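# Remove the container lid and place it on the mat

## Task

Take the lid off the container and put it down on the mat without letting it drop. Keep the container from tilting much, and make sure it ends up standing upright.

## Robot and tools

Robot: two arms, left_arm and right_arm, each with a parallel two-finger gripper. Each has six joints, listed base to gripper: waist, shoulder, elbow (straight at 2.901 rad), wrist pitch, wrist yaw, wrist roll. The last entry of each arm's Joint positions is the finger gap in metres. Calibrated base poses in the scene frame: left_arm at (-0.040, +0.304, +0.036) m, quat_wxyz (+1.000, 0, 0, +0.005); right_arm at (+0.021, -0.304, +0.044) m, quat_wxyz (+1.000, 0, 0, -0.001). A two-camera stand is fixed to the floor behind the arms.

Frames: the scene frame has its origin at table height, halfway between the nominal bases. +z is up, +x points out over the table, and left_arm sits toward +y (arm names do not match image left/right). Every hand pose, velocity, target and wrist-camera pose an arm reports or receives is expressed in that arm's own base frame. Fixed cameras and the table use the scene frame. On a gripper, the fingers point along its +z axis and spread along its y axis. end_effector_position is the spot between the pads, roughly 1 cm short of the tips. Reported positions and orientations may be off by a few cm, more at long reach.

Row layout (shared by execute_actions and move): 16 numbers, always both arms. left_arm comes first as x, y, z, qw, qx, qy, qz, opening, then right_arm the same way. x, y, z are an absolute gripper position in metres in that arm's base frame. The quaternion is an absolute orientation, w first. Opening runs from -1 (closed) to +1 (fully open, 0.094 m).

execute_actions(actions, cameras): actions is a list of actions. Each action is a list of up to 15 rows, one per 1/30 s step. If it has fewer than 15 rows, the last row is repeated. A target more than 0.6 m from that gripper's current position, along any of its own axes, gets the action refused for both arms. If the first action fails against the last reported state, the whole call is refused. An empty actions list returns images and full state. cameras: names, ["all"], or []. An unknown name invalidates the call.

move(target, speed, blend, opening_speed, grip_force, blocking, cameras): drives each gripper in a straight line from its current Hand target to the pose given. target is one 16-number row or a list of up to 15 rows, with no 0.6 m limit, all within a 10 s cap. speed: m/s, 0.002 to 2.9, default 0.25. Rotation is capped at twice that in rad/s. Give one value or one per target. blend: corner rounding in metres. 0, the default, stops at each target. opening_speed: rate of finger command change per second on the -1..1 scale, at least 0.2. grip_force: newtons per pad, 10 to 50 (50 is full, the default). It persists once set, and low values close slowly. blocking=false returns after about 0.5 s while the motion continues; a new move takes over from the running one. Paths do not avoid obstacles or the other arm, and grippers lag and overshoot more at speed. Route around an arm's own base, not close past it. The result adds a move: line with the ending (done, off_target, moving, held, fault) and any limits (paced means clipped, held means steps withheld). done means at rest within 10 mm and 2 degrees. Neither done nor off_target tells you whether something is being touched.

wait(seconds 0 to 10): holds the last commands while time runs, and returns early if a running move finishes. stop(): brakes the running move; faster moves need more room to stop. zoom_image(camera, region [x0, y0, x1, y1] in pixels, at most 504 by 504): a closer view of that camera's latest image. finished_scene(scene): ends the current scene for good, giving that scene's number.

Controller behaviour: each step, the commanded orientation is clipped to within 40 degrees of the measured one. Damped IK then favours position. One action may fall short, so check Hand target and send the rest next. To hold a gripper's orientation, repeat the same quaternion every row, not the drifted reading. To park an arm, resend its last reported pose and opening every call. A 0 in the opening slot is itself a command. Friction and gravity can leave the hand a few cm off in free air, which is not a sign of contact.

Gripping: grip_measured uses the opening scale. When empty it reads up to about 2.5 mm wide. On a hard part at full squeeze it reads up to about 3 mm under (or about 1.4 mm over) the part's width. Force builds about 1 N per 0.001 below the first-touch reading, then jumps to the limit near 20 N. To release, command well above grip_measured. Close slowly on anything fragile.

Results: pose and quaternion per gripper, Hand target, Tool commands, grip_measured, joint positions and torques (torques include arm weight; entries 1 to 3 wrap at ±28 N m), joint velocities (may read within noise), motor temperatures, and step readings for execute_actions calls.

Cameras: cam_head_left, cam_head_right, cam_high, cam_low, cam_left_wrist, cam_right_wrist, all 672x504.

Avoid: dropping the lid or releasing it while it moves, hitting the table or fixed items hard, pressing hard, arms touching each other (grippers and wrist cameras are not protected), strain on camera cables, and anything leaving the table. Overheating: long holds, stretched arms, or pushing at unreachable poses raise a MOTOR HOT warning at 75 °C. At 90 °C the arm folds and is disabled; at 100 °C it goes limp.

Each tool is called after ">>>" by a JSON object that holds its "fn" and its "kwargs", one argument or row to a line.

## Session

>>> {"fn": "execute_actions", "kwargs": {
  "actions": []
}}

Scene clock: 0.00 s.
left_arm: end_effector_position=(+0.4237, +0.0090, +0.1208) grip_measured=+1.000 end_effector_quat_wxyz=(+0.596, -0.017, +0.802, +0.035) | right_arm: end_effector_position=(+0.3991, -0.0273, +0.1401) grip_measured=+1.000 end_effector_quat_wxyz=(+0.636, +0.106, +0.762, -0.065)
Joint positions: left_arm=[-0.022 1.564 0.471 0.801 -0.097 0.008 0.094] | right_arm=[0.061 1.49 0.364 0.934 0.295 0.093 0.094]
Joint velocities: within noise
Joint torques (N m): no reading
Motor temperatures (°C): left_arm=[30 29 30 26 27 27 26] | right_arm=[27 30 28 29 28 28 28]
Heat: left arm: 30 °C; right arm: 30 °C.
Hand target: left_arm +0.4253, +0.0092, +0.1262; +0.602, -0.017, +0.798, +0.035 | right_arm +0.3992, -0.0274, +0.1400; +0.634, +0.106, +0.763, -0.066
Tool commands: left_gripper/opening=+1.0 right_gripper/opening=+1.0

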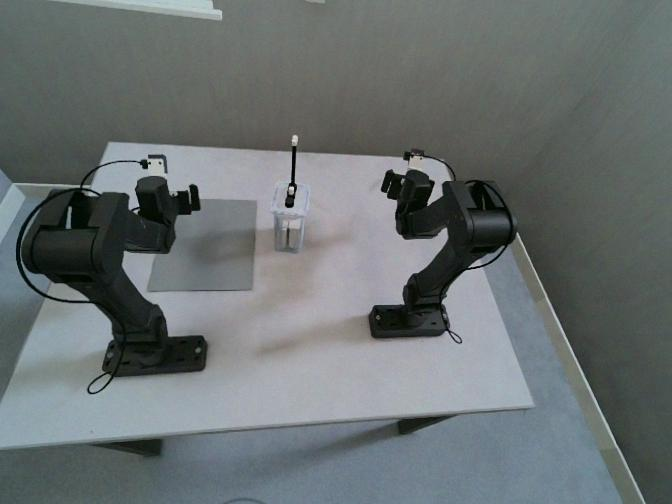

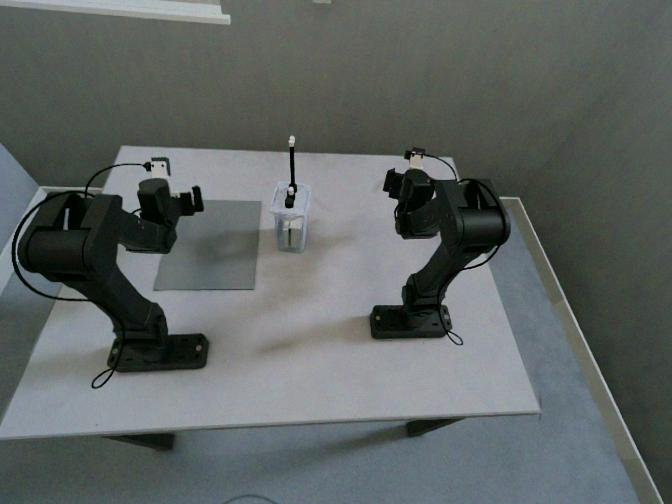

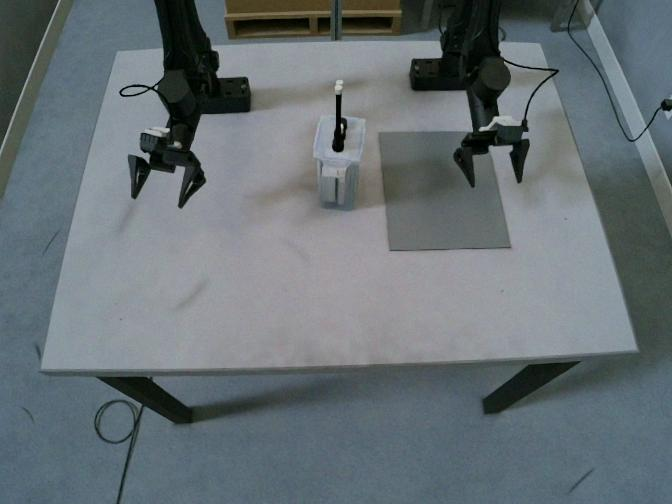

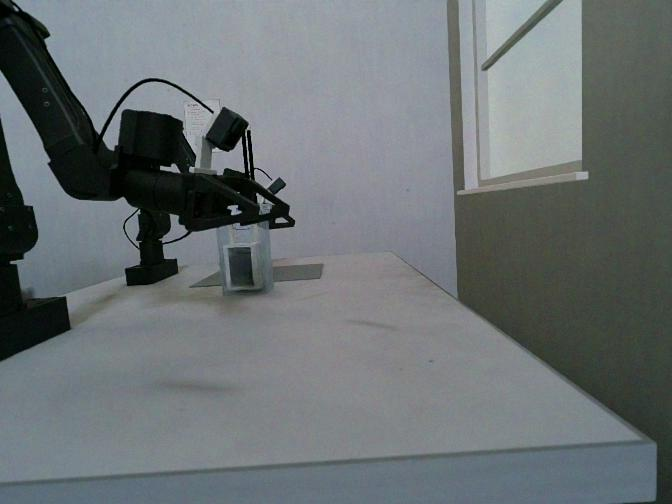

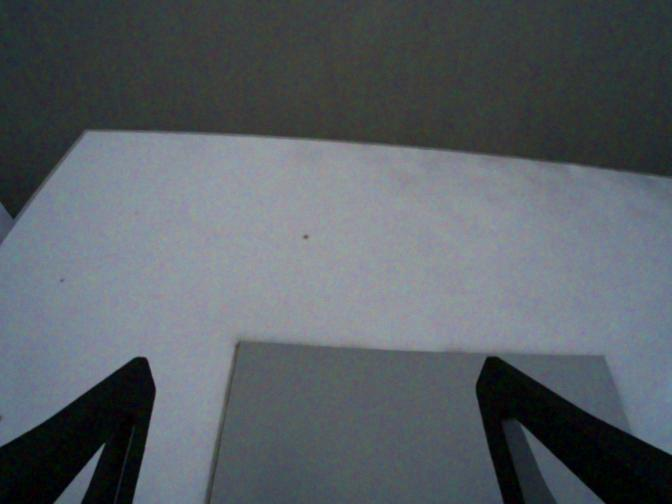

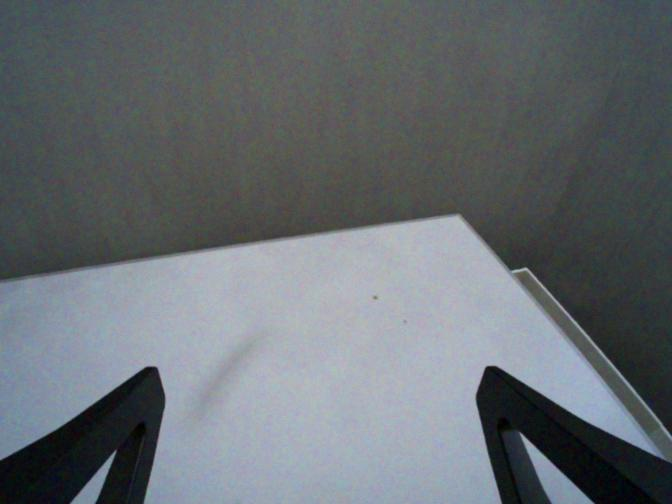

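>>> {"fn": "zoom_image", "kwargs": {
  "camera": "cam_high",
  "region": [290, 60, 410, 230]
}}

>>> {"fn": "zoom_image", "kwargs": {
  "camera": "cam_head_left",
  "region": [240, 120, 340, 270]
}}

>>> {"fn": "zoom_image", "kwargs": {
  "camera": "cam_low",
  "region": [180, 110, 330, 310]
}}

Scaled by 2.965.

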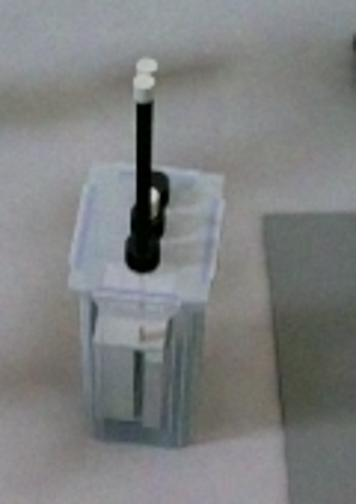

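Scaled by 3.360.

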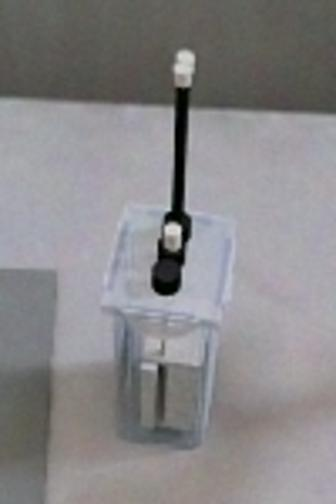

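Scaled by 2.520.

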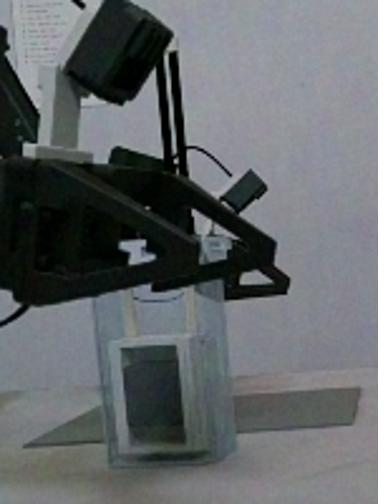

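>>> {"fn": "move", "kwargs": {
  "target": [0.2,-0.12,0.25,0.503,0.295,0.790,-0.188,1,0.3992,-0.0274,0.14,0.634,0.106,0.763,-0.066,1],
  "cameras": ["all"]
}}

Scene clock: 50.80 s.
left_arm: end_effector_position=(+0.2041, -0.1182, +0.2382) grip_measured=+1.000 end_effector_quat_wxyz=(+0.494, +0.287, +0.799, -0.186) | right_arm: end_effector_position=(+0.3991, -0.0273, +0.1401) grip_measured=+1.000 end_effector_quat_wxyz=(+0.636, +0.106, +0.762, -0.065)
Joint positions: left_arm=[-0.177 0.519 0.701 -0.7 0.469 0.236 0.094] | right_arm=[0.061 1.49 0.364 0.934 0.295 0.093 0.094]
Joint torques (N m): left_arm=[-0.23 1.1 8.12 1.83 0.23 0.11] | right_arm=[-0.06 -5.08 5.85 2.06 0.03 -0.02]
Motor temperatures (°C): left_arm=[30 30 32 34 27 27 26] | right_arm=[27 31 29 33 28 28 28]
Heat: left arm: 34 °C; right arm: 33 °C.
Hand target: left_arm +0.2000, -0.1200, +0.2498; +0.503, +0.295, +0.790, -0.188 | right_arm +0.3992, -0.0274, +0.1400; +0.634, +0.106, +0.763, -0.066
Off the commanded pose: left_arm 0.013 m, 2 deg | right_arm 0.000 m, 0 deg.
move: off_target (left_arm)

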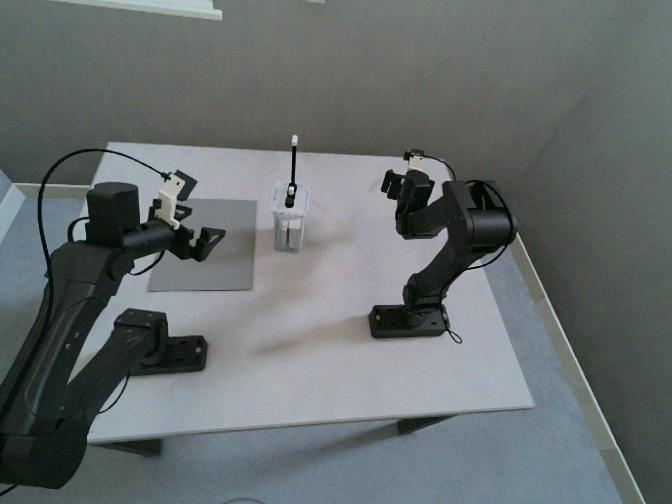

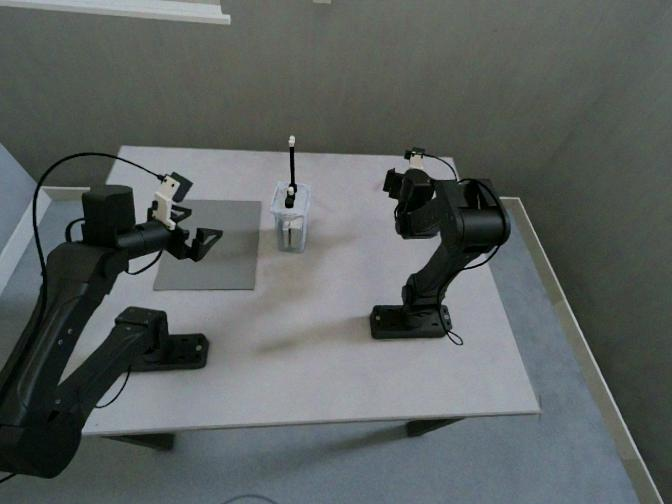

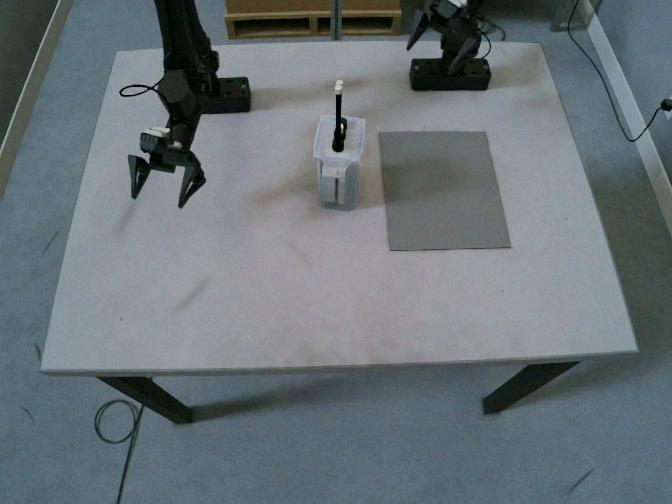

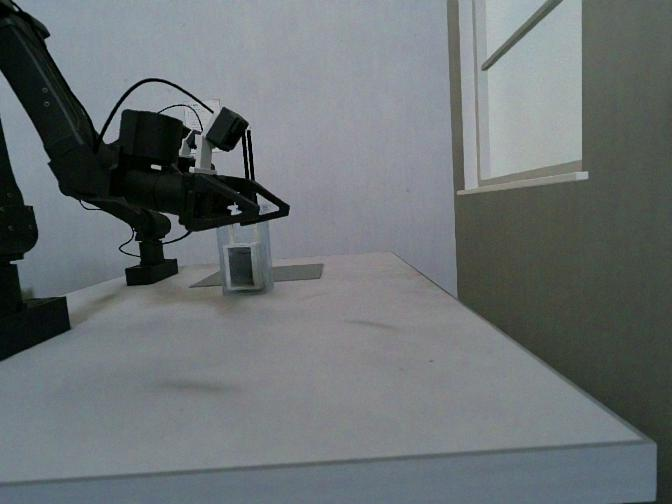

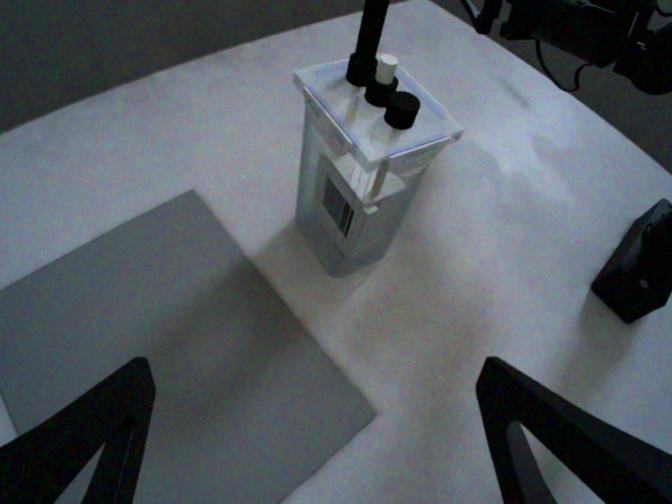

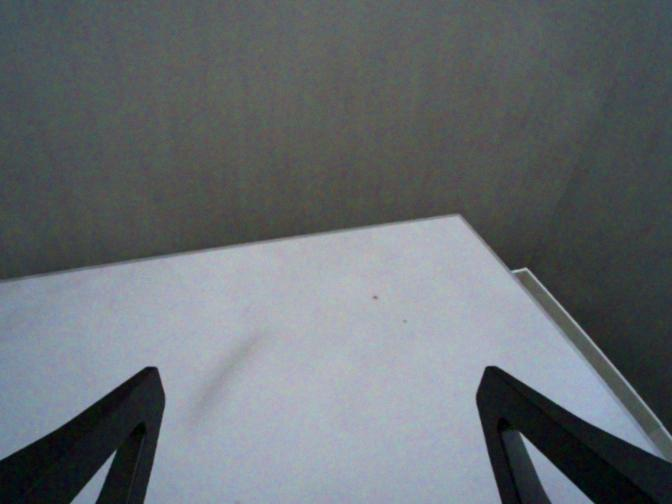

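>>> {"fn": "zoom_image", "kwargs": {
  "camera": "cam_left_wrist",
  "region": [270, 0, 490, 165]
}}

>>> {"fn": "zoom_image", "kwargs": {
  "camera": "cam_left_wrist",
  "region": [270, 50, 490, 290]
}}

Scaled by 2.291 from the camera's 672x504 image, which has a finer 960x720 frame.

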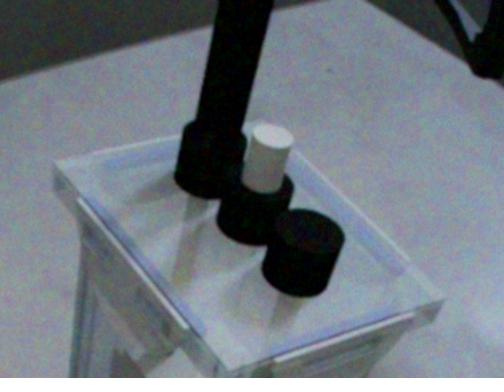

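Scaled by 2.100 from the camera's 672x504 image, which has a finer 960x720 frame.

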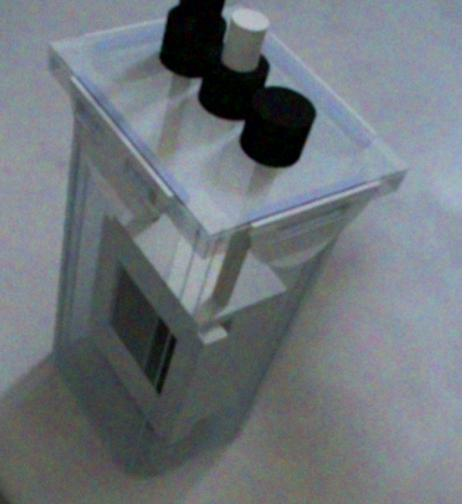

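>>> {"fn": "move", "kwargs": {
  "target": [0.2,-0.286,0.29,0.3827,0,0.9239,0,1,0.3992,-0.0274,0.14,0.634,0.106,0.763,-0.066,1],
  "cameras": ["cam_left_wrist","cam_high","cam_low","cam_head_left"]
}}

Scene clock: 132.83 s.
left_arm: end_effector_position=(+0.1981, -0.2865, +0.2844) grip_measured=+1.000 end_effector_quat_wxyz=(+0.374, +0.003, +0.927, -0.005) | right_arm: end_effector_position=(+0.3991, -0.0273, +0.1401) grip_measured=+1.000 end_effector_quat_wxyz=(+0.636, +0.106, +0.762, -0.065)
Joint positions: left_arm=[-1.323 1.667 1.839 -1.496 -0.735 -1.221 0.094] | right_arm=[0.061 1.49 0.364 0.934 0.295 0.093 0.094]
Joint torques (N m): left_arm=[-0.43 -6.42 7.08 0.58 -0.65 -0.01] | right_arm=[-0.1 -5.12 5.78 2.02 0.03 -0.01]
Heat: left arm: 35 °C; right arm: 36 °C.
Hand target: left_arm +0.2000, -0.2860, +0.2899; +0.383, +0.000, +0.924, -0.001 | right_arm +0.3992, -0.0274, +0.1400; +0.634, +0.106, +0.763, -0.066
Off the commanded pose: left_arm 0.006 m, 1 deg | right_arm 0.000 m, 0 deg.
move: done
Images, in order (width x height): cam_head_left 672x504, cam_high 672x504, cam_low 672x504, cam_left_wrist 672x504.

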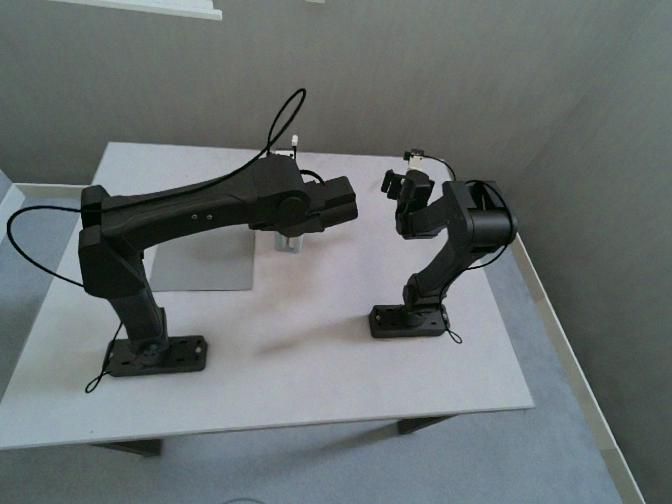

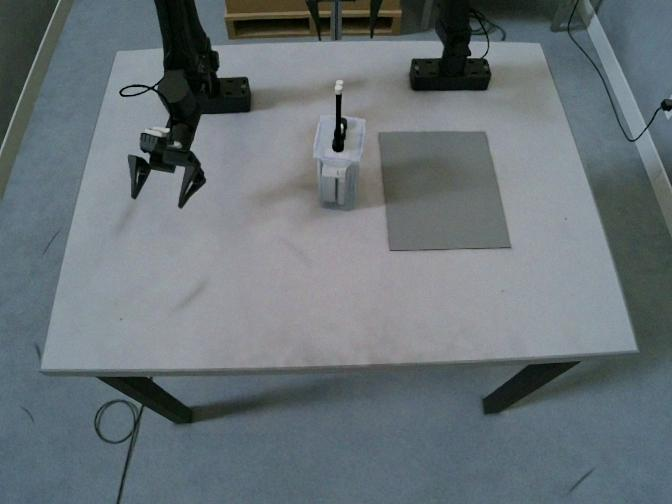

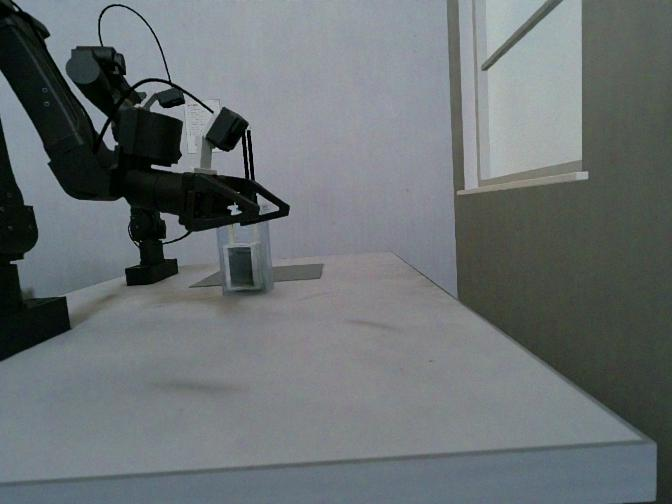

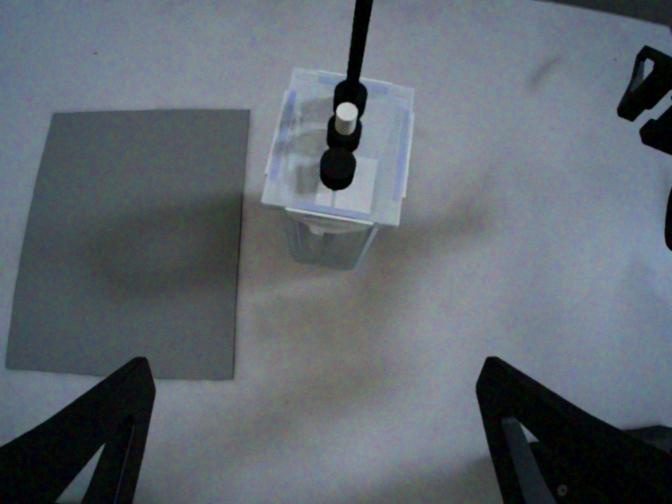

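>>> {"fn": "zoom_image", "kwargs": {
  "camera": "cam_left_wrist",
  "region": [250, 0, 430, 280]
}}

>>> {"fn": "zoom_image", "kwargs": {
  "camera": "cam_low",
  "region": [200, 110, 300, 210]
}}

Scaled by 1.800 from the camera's 672x504 image, which has a finer 960x720 frame.

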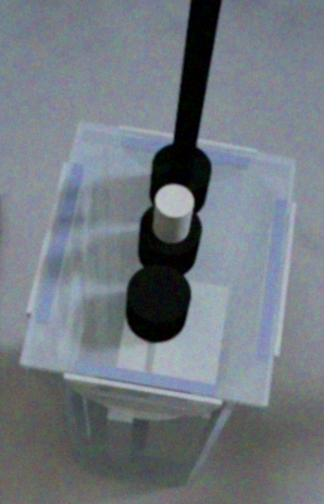

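Scaled by 5.040.

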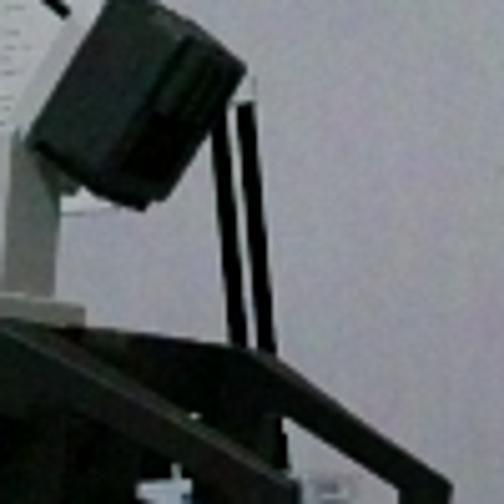

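>>> {"fn": "move", "kwargs": {
  "target": [0.29,-0.286,0.22,0.3827,0,0.9239,0,1,0.2,-0.1,0.2,0.6,0,0.8,0,1],
  "cameras": ["cam_left_wrist","cam_high","cam_low","cam_head_left"]
}}

Scene clock: 206.57 s.
left_arm: end_effector_position=(+0.2876, -0.2868, +0.2261) grip_measured=+1.000 end_effector_quat_wxyz=(+0.379, -0.002, +0.925, -0.009) | right_arm: end_effector_position=(+0.2004, -0.1024, +0.1922) grip_measured=+1.000 end_effector_quat_wxyz=(+0.594, +0.005, +0.804, -0.005)
Joint positions: left_arm=[-1.058 1.667 1.57 -1.008 -0.649 -0.904 0.094] | right_arm=[-1.307 0.627 0.483 -0.7 -1.166 -0.804 0.094]
Joint torques (N m): left_arm=[0.08 -7.46 4.23 1.35 -0.52 0.11] | right_arm=[-0.64 1.25 8.88 1.15 -0.8 -0.15]
Motor temperatures (°C): left_arm=[30 32 34 30 28 27 26] | right_arm=[27 31 30 38 28 28 28]
Heat: left arm: 34 °C; right arm: 38 °C.
Hand target: left_arm +0.2899, -0.2859, +0.2200; +0.382, +0.000, +0.924, +0.000 | right_arm +0.2004, -0.1002, +0.1999; +0.600, +0.001, +0.800, -0.001
Off the commanded pose: left_arm 0.007 m, 1 deg | right_arm 0.008 m, 1 deg.
move: done
Images, in order (width x height): cam_head_left 672x504, cam_high 672x504, cam_low 672x504, cam_left_wrist 672x504.

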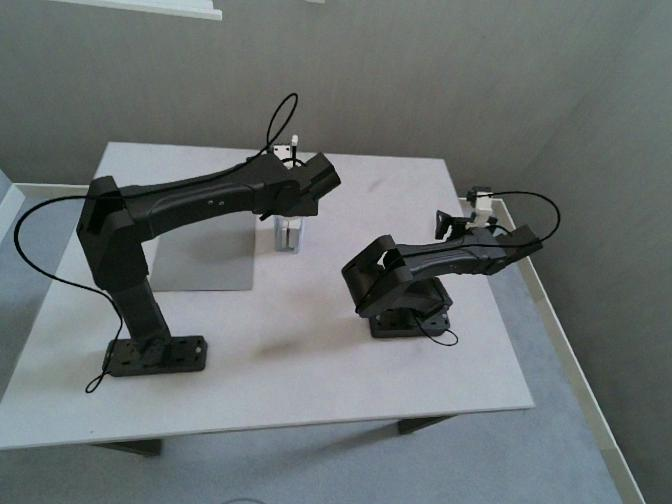

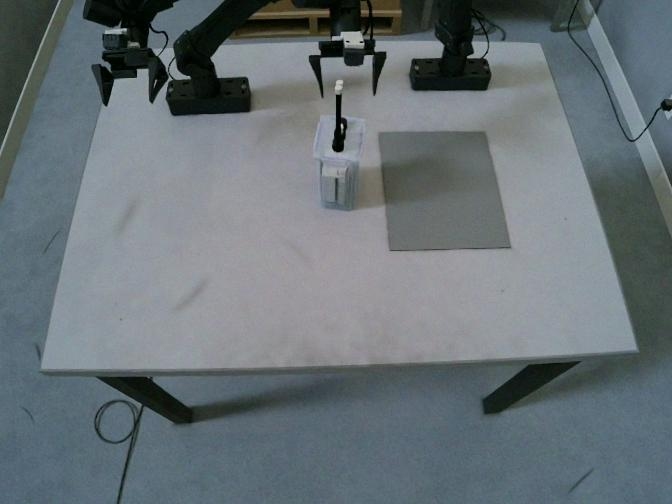

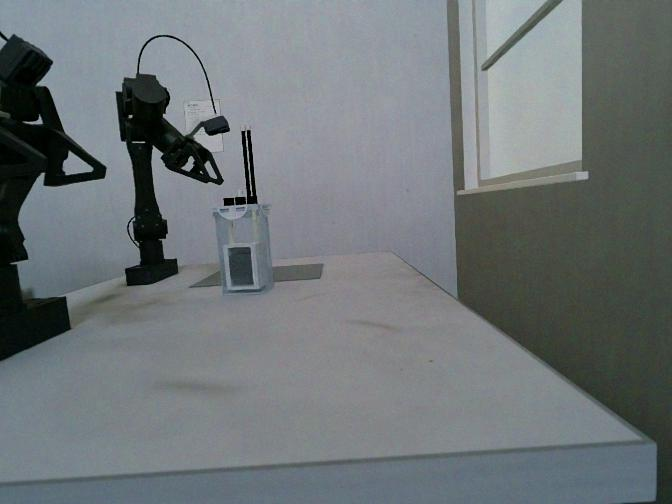

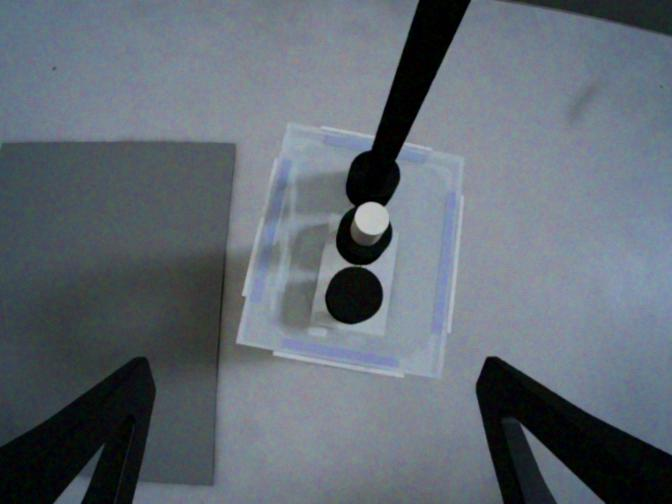

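>>> {"fn": "move", "kwargs": {
  "target": [0.296,-0.301,0.17,0.3815,0.0725,0.9211,-0.03,1,0.2,-0.1,0.2,0.6,0,0.8,0,1],
  "cameras": ["cam_left_wrist","cam_high","cam_low"],
  "speed": 0.15
}}

>>> {"fn": "zoom_image", "kwargs": {
  "camera": "cam_low",
  "region": [150, 110, 330, 310]
}}

>>> {"fn": "zoom_image", "kwargs": {
  "camera": "cam_high",
  "region": [280, 20, 410, 220]
}}

Scene clock: 266.07 s.
left_arm: end_effector_position=(+0.2934, -0.3031, +0.1663) grip_measured=+1.000 end_effector_quat_wxyz=(+0.371, +0.076, +0.925, -0.026) | right_arm: end_effector_position=(+0.2003, -0.1020, +0.1919) grip_measured=+1.000 end_effector_quat_wxyz=(+0.594, +0.004, +0.805, -0.004)
Joint positions: left_arm=[-1.034 1.661 1.322 -0.685 -0.562 -0.708 0.094] | right_arm=[-1.307 0.627 0.483 -0.703 -1.167 -0.808 0.094]
Joint torques (N m): left_arm=[0.53 -9.54 4.67 1.58 -0.43 0.1] | right_arm=[-0.64 1.31 8.83 1.11 -0.75 -0.1]
Heat: left arm: 33 °C; right arm: 36 °C.
Hand target: left_arm +0.2960, -0.3010, +0.1700; +0.381, +0.072, +0.921, -0.030 | right_arm +0.2003, -0.1001, +0.1999; +0.600, +0.001, +0.800, -0.001
Off the commanded pose: left_arm 0.005 m, 1 deg | right_arm 0.008 m, 1 deg.
move: done
Images, in order (width x height): cam_high 672x504, cam_low 672x504, cam_left_wrist 672x504.

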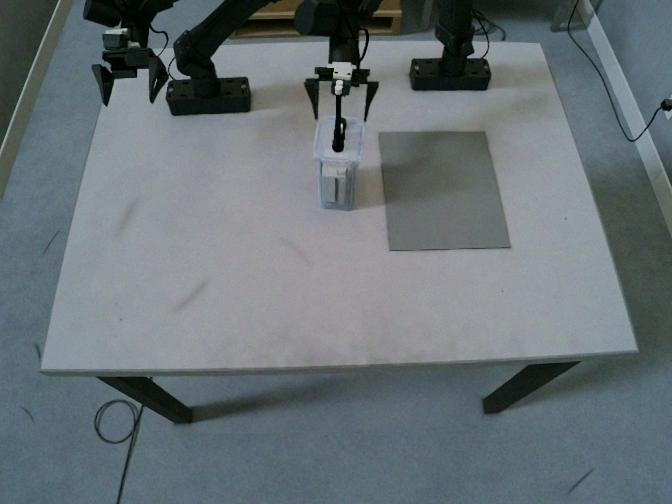

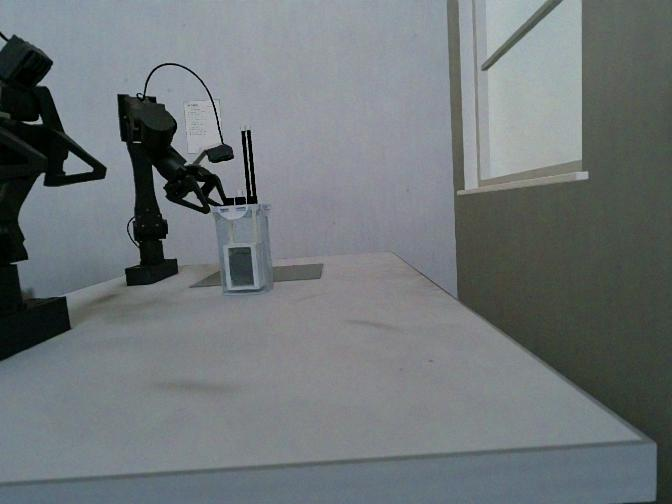

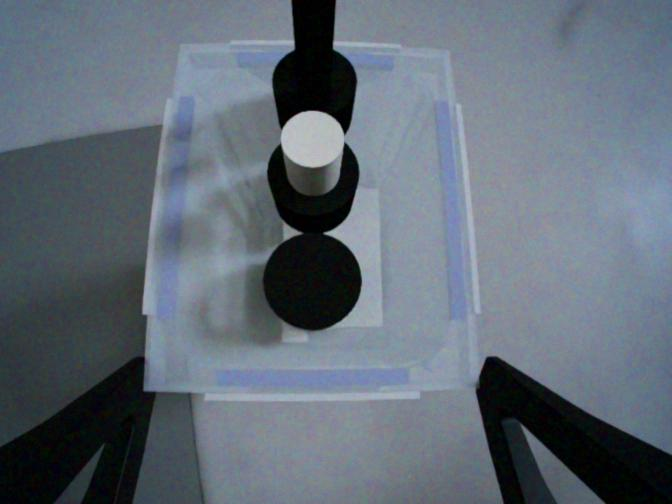

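Scaled by 2.520.

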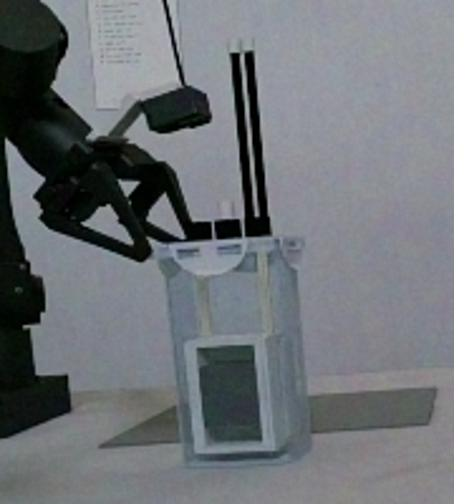

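Scaled by 2.520.

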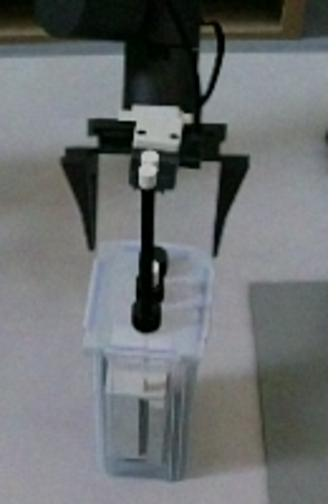

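>>> {"fn": "zoom_image", "kwargs": {
  "camera": "cam_low",
  "region": [190, 150, 310, 240]
}}

Scaled by 4.200.

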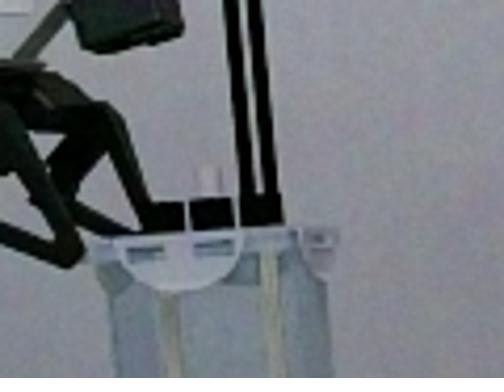

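>>> {"fn": "zoom_image", "kwargs": {
  "camera": "cam_left_wrist",
  "region": [100, 300, 240, 440]
}}

>>> {"fn": "zoom_image", "kwargs": {
  "camera": "cam_left_wrist",
  "region": [400, 300, 540, 440]
}}

Scaled by 3.600 from the camera's 672x504 image, which has a finer 960x720 frame.

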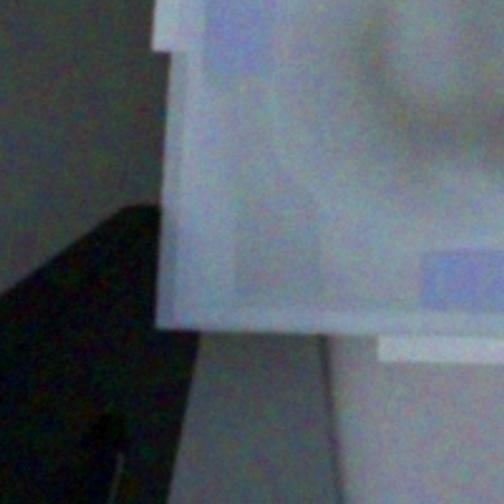

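Scaled by 3.600 from the camera's 672x504 image, which has a finer 960x720 frame.

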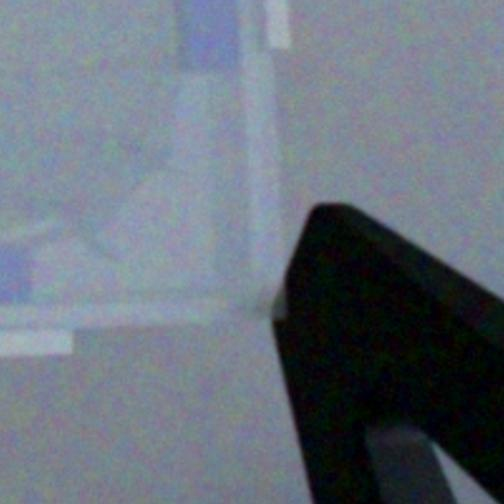

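>>> {"fn": "move", "kwargs": {
  "target": [
    [0.246,-0.293,0.172,0.3815,0.0725,0.9211,-0.03,1,0.2,-0.1,0.2,0.6,0,0.8,0,1],
    [0.266,-0.296,0.23,0.3815,0.0725,0.9211,-0.03,1,0.2,-0.1,0.2,0.6,0,0.8,0,1]
  ],
  "cameras": ["cam_left_wrist","cam_high","cam_low"],
  "speed": [0.05,0.12]
}}

>>> {"fn": "zoom_image", "kwargs": {
  "camera": "cam_low",
  "region": [190, 150, 310, 240]
}}

Scene clock: 368.67 s.
left_arm: end_effector_position=(+0.2629, -0.2967, +0.2248) grip_measured=+1.000 end_effector_quat_wxyz=(+0.377, +0.073, +0.922, -0.037) | right_arm: end_effector_position=(+0.2003, -0.1020, +0.1919) grip_measured=+1.000 end_effector_quat_wxyz=(+0.594, +0.004, +0.805, -0.005)
Joint positions: left_arm=[-1.108 1.577 1.461 -0.924 -0.599 -0.782 0.094] | right_arm=[-1.307 0.627 0.483 -0.703 -1.167 -0.808 0.094]
Joint torques (N m): left_arm=[0.32 -6.5 7.6 1.09 -0.43 0.12] | right_arm=[-0.8 1.26 8.94 1.13 -0.81 -0.13]
Heat: left arm: 36 °C; right arm: 35 °C.
Hand target: left_arm +0.2659, -0.2959, +0.2300; +0.382, +0.073, +0.921, -0.030 | right_arm +0.2003, -0.1002, +0.1999; +0.600, +0.000, +0.800, -0.001
Off the commanded pose: left_arm 0.006 m, 1 deg | right_arm 0.008 m, 1 deg.
move: done
Images, in order (width x height): cam_high 672x504, cam_low 672x504, cam_left_wrist 672x504.

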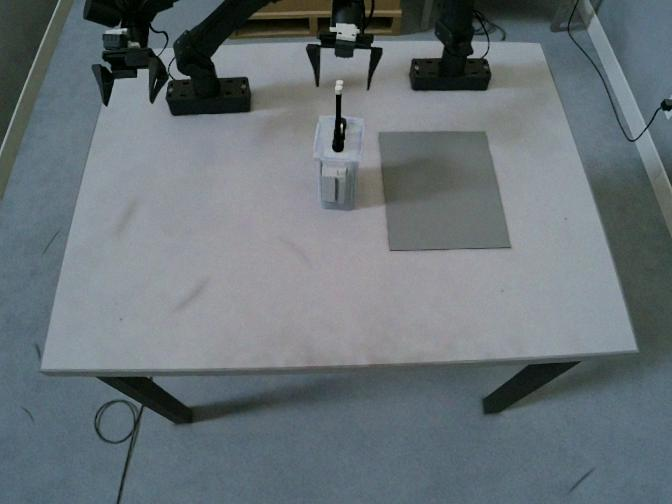

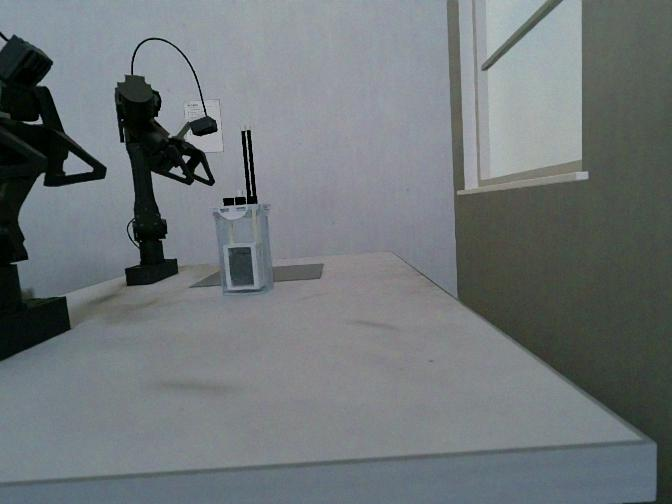

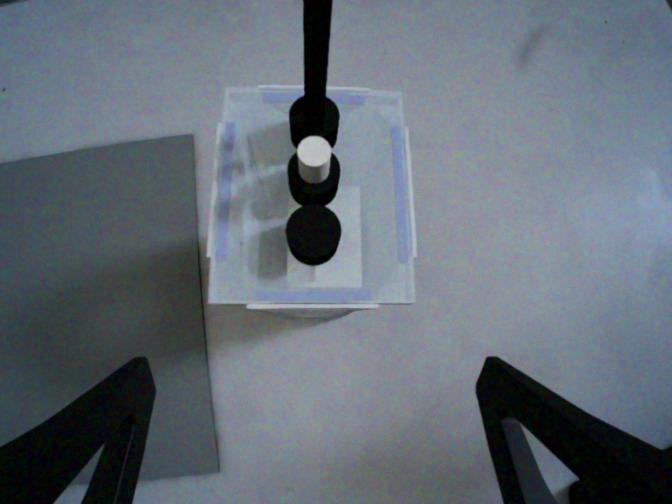

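Scaled by 4.200.

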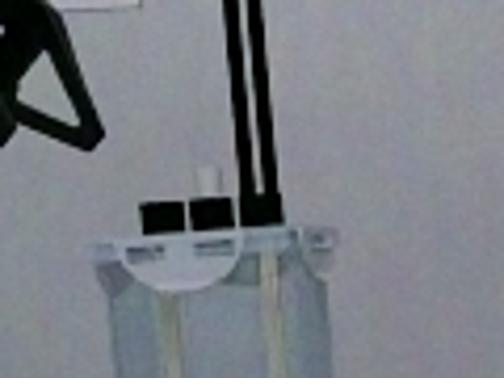

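>>> {"fn": "move", "kwargs": {
  "target": [0.319,-0.305,0.207,0.3815,0.0725,0.9211,-0.03,1,0.2,-0.1,0.2,0.6,0,0.8,0,1],
  "cameras": ["cam_left_wrist","cam_high","cam_low"],
  "speed": 0.1
}}

>>> {"fn": "zoom_image", "kwargs": {
  "camera": "cam_low",
  "region": [190, 150, 310, 240]
}}

Scene clock: 437.43 s.
left_arm: end_effector_position=(+0.3113, -0.2985, +0.1955) grip_measured=+1.000 end_effector_quat_wxyz=(+0.366, +0.079, +0.927, -0.020) | right_arm: end_effector_position=(+0.2003, -0.1020, +0.1919) grip_measured=+1.000 end_effector_quat_wxyz=(+0.594, +0.004, +0.805, -0.005)
Joint positions: left_arm=[-0.981 1.685 1.469 -0.799 -0.533 -0.656 0.094] | right_arm=[-1.307 0.627 0.483 -0.703 -1.167 -0.808 0.094]
Joint torques (N m): left_arm=[0.2 -7.87 8.2 1.52 -0.39 0.13] | right_arm=[-0.62 1.22 8.81 1.13 -0.8 -0.12]
Motor temperatures (°C): left_arm=[30 34 35 32 28 27 26] | right_arm=[27 30 35 34 30 28 28]
Heat: left arm: 35 °C; right arm: 35 °C.
Hand target: left_arm +0.3185, -0.3044, +0.2072; +0.382, +0.072, +0.921, -0.030 | right_arm +0.2003, -0.1002, +0.1999; +0.600, +0.000, +0.800, -0.001
Off the commanded pose: left_arm 0.015 m, 2 deg | right_arm 0.008 m, 1 deg.
move: off_target (left_arm)
Images, in order (width x height): cam_high 672x504, cam_low 672x504, cam_left_wrist 672x504.

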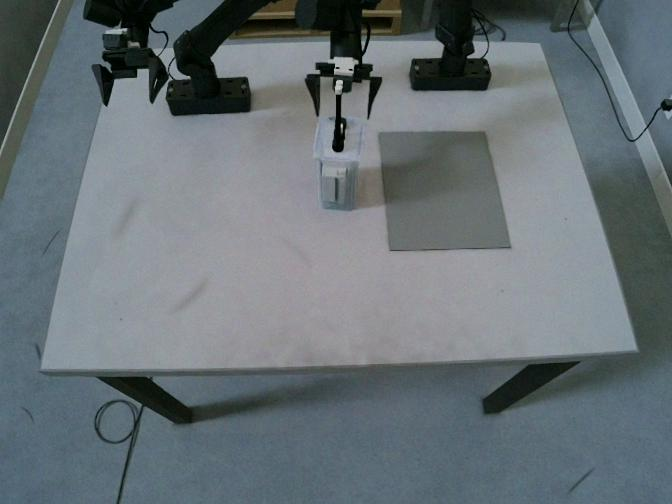

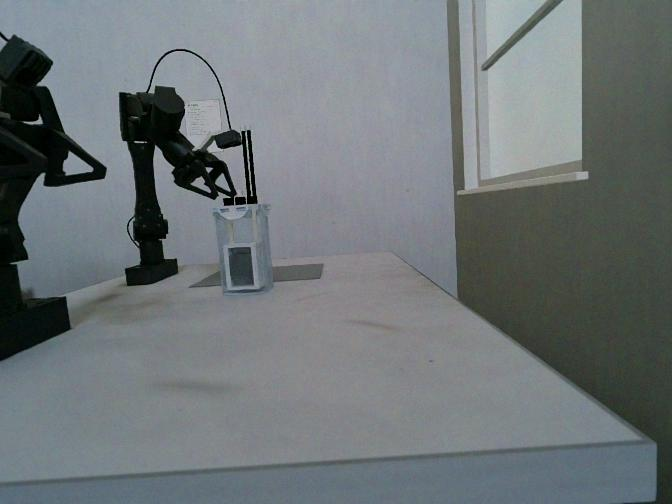

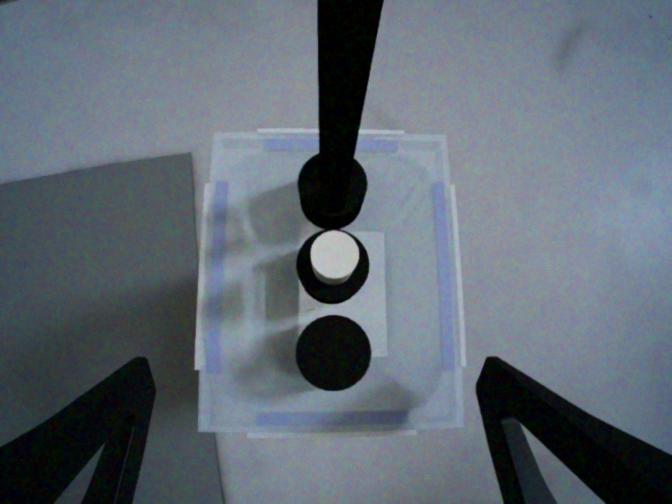

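Scaled by 4.200.

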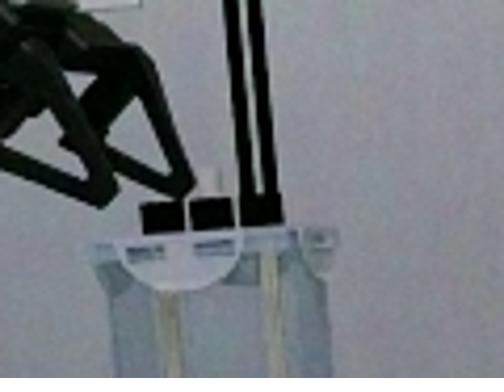

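>>> {"fn": "move", "kwargs": {
  "target": [0.324,-0.3125,0.1955,0.3865,0.0725,0.919,-0.033,1,0.2,-0.1,0.2,0.6,0,0.8,0,1],
  "cameras": ["cam_left_wrist","cam_high","cam_low"],
  "speed": 0.06
}}

>>> {"fn": "zoom_image", "kwargs": {
  "camera": "cam_low",
  "region": [190, 150, 310, 240]
}}

Scene clock: 447.67 s.
left_arm: end_effector_position=(+0.3186, -0.3095, +0.1931) grip_measured=+1.000 end_effector_quat_wxyz=(+0.377, +0.075, +0.923, -0.033) | right_arm: end_effector_position=(+0.2003, -0.1020, +0.1919) grip_measured=+1.000 end_effector_quat_wxyz=(+0.594, +0.004, +0.805, -0.005)
Joint positions: left_arm=[-0.981 1.709 1.469 -0.739 -0.533 -0.652 0.094] | right_arm=[-1.307 0.627 0.483 -0.703 -1.167 -0.808 0.094]
Joint torques (N m): left_arm=[0.17 -8.2 6.52 1.63 -0.41 0.09] | right_arm=[-0.54 1.32 8.83 1.13 -0.82 -0.11]
Heat: left arm: 36 °C; right arm: 35 °C.
Hand target: left_arm +0.3239, -0.3123, +0.1956; +0.386, +0.072, +0.919, -0.033 | right_arm +0.2003, -0.1002, +0.1999; +0.600, +0.000, +0.800, -0.001
Off the commanded pose: left_arm 0.007 m, 1 deg | right_arm 0.008 m, 1 deg.
move: done
Images, in order (width x height): cam_high 672x504, cam_low 672x504, cam_left_wrist 672x504.

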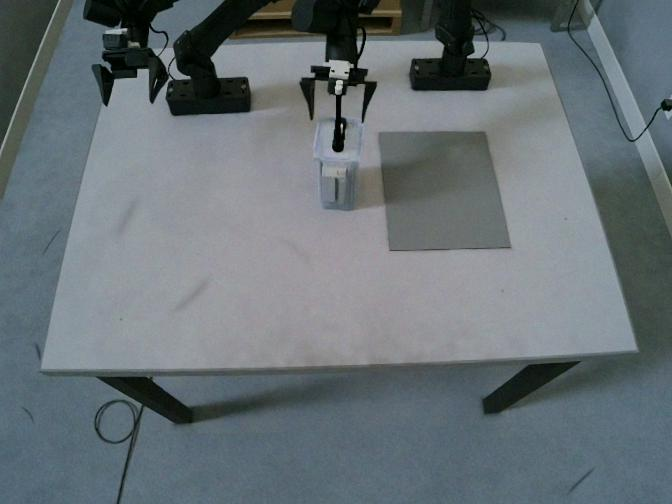

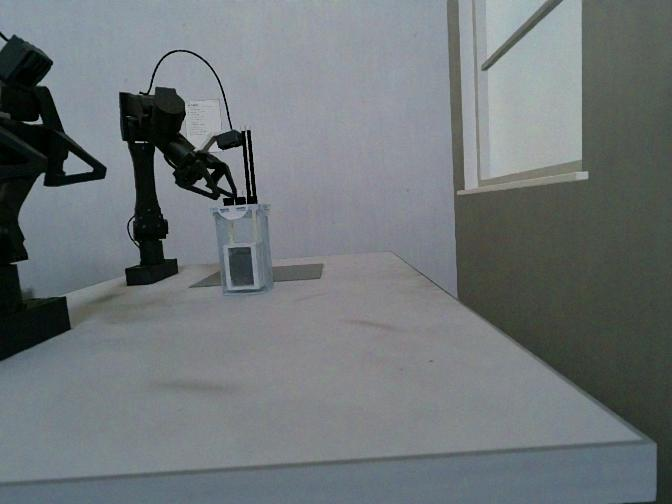

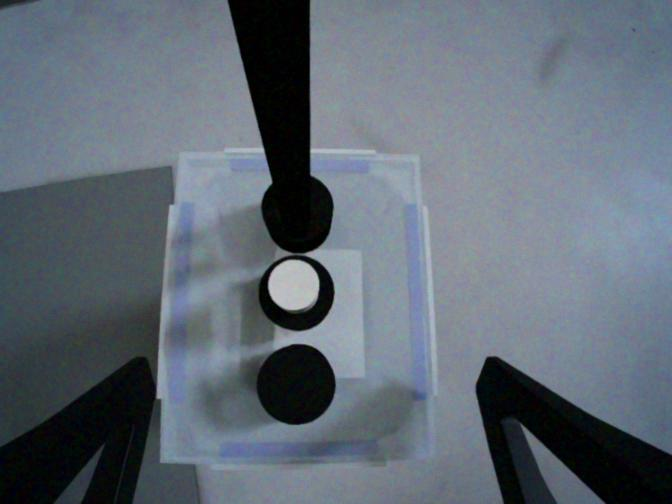

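Scaled by 4.200.

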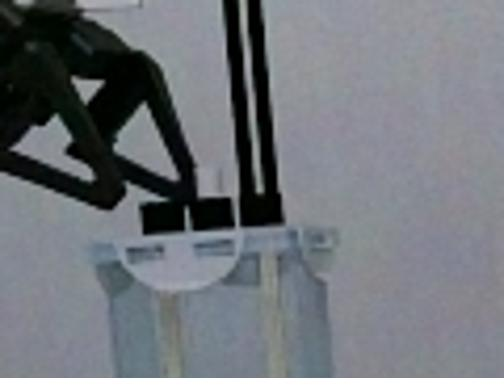

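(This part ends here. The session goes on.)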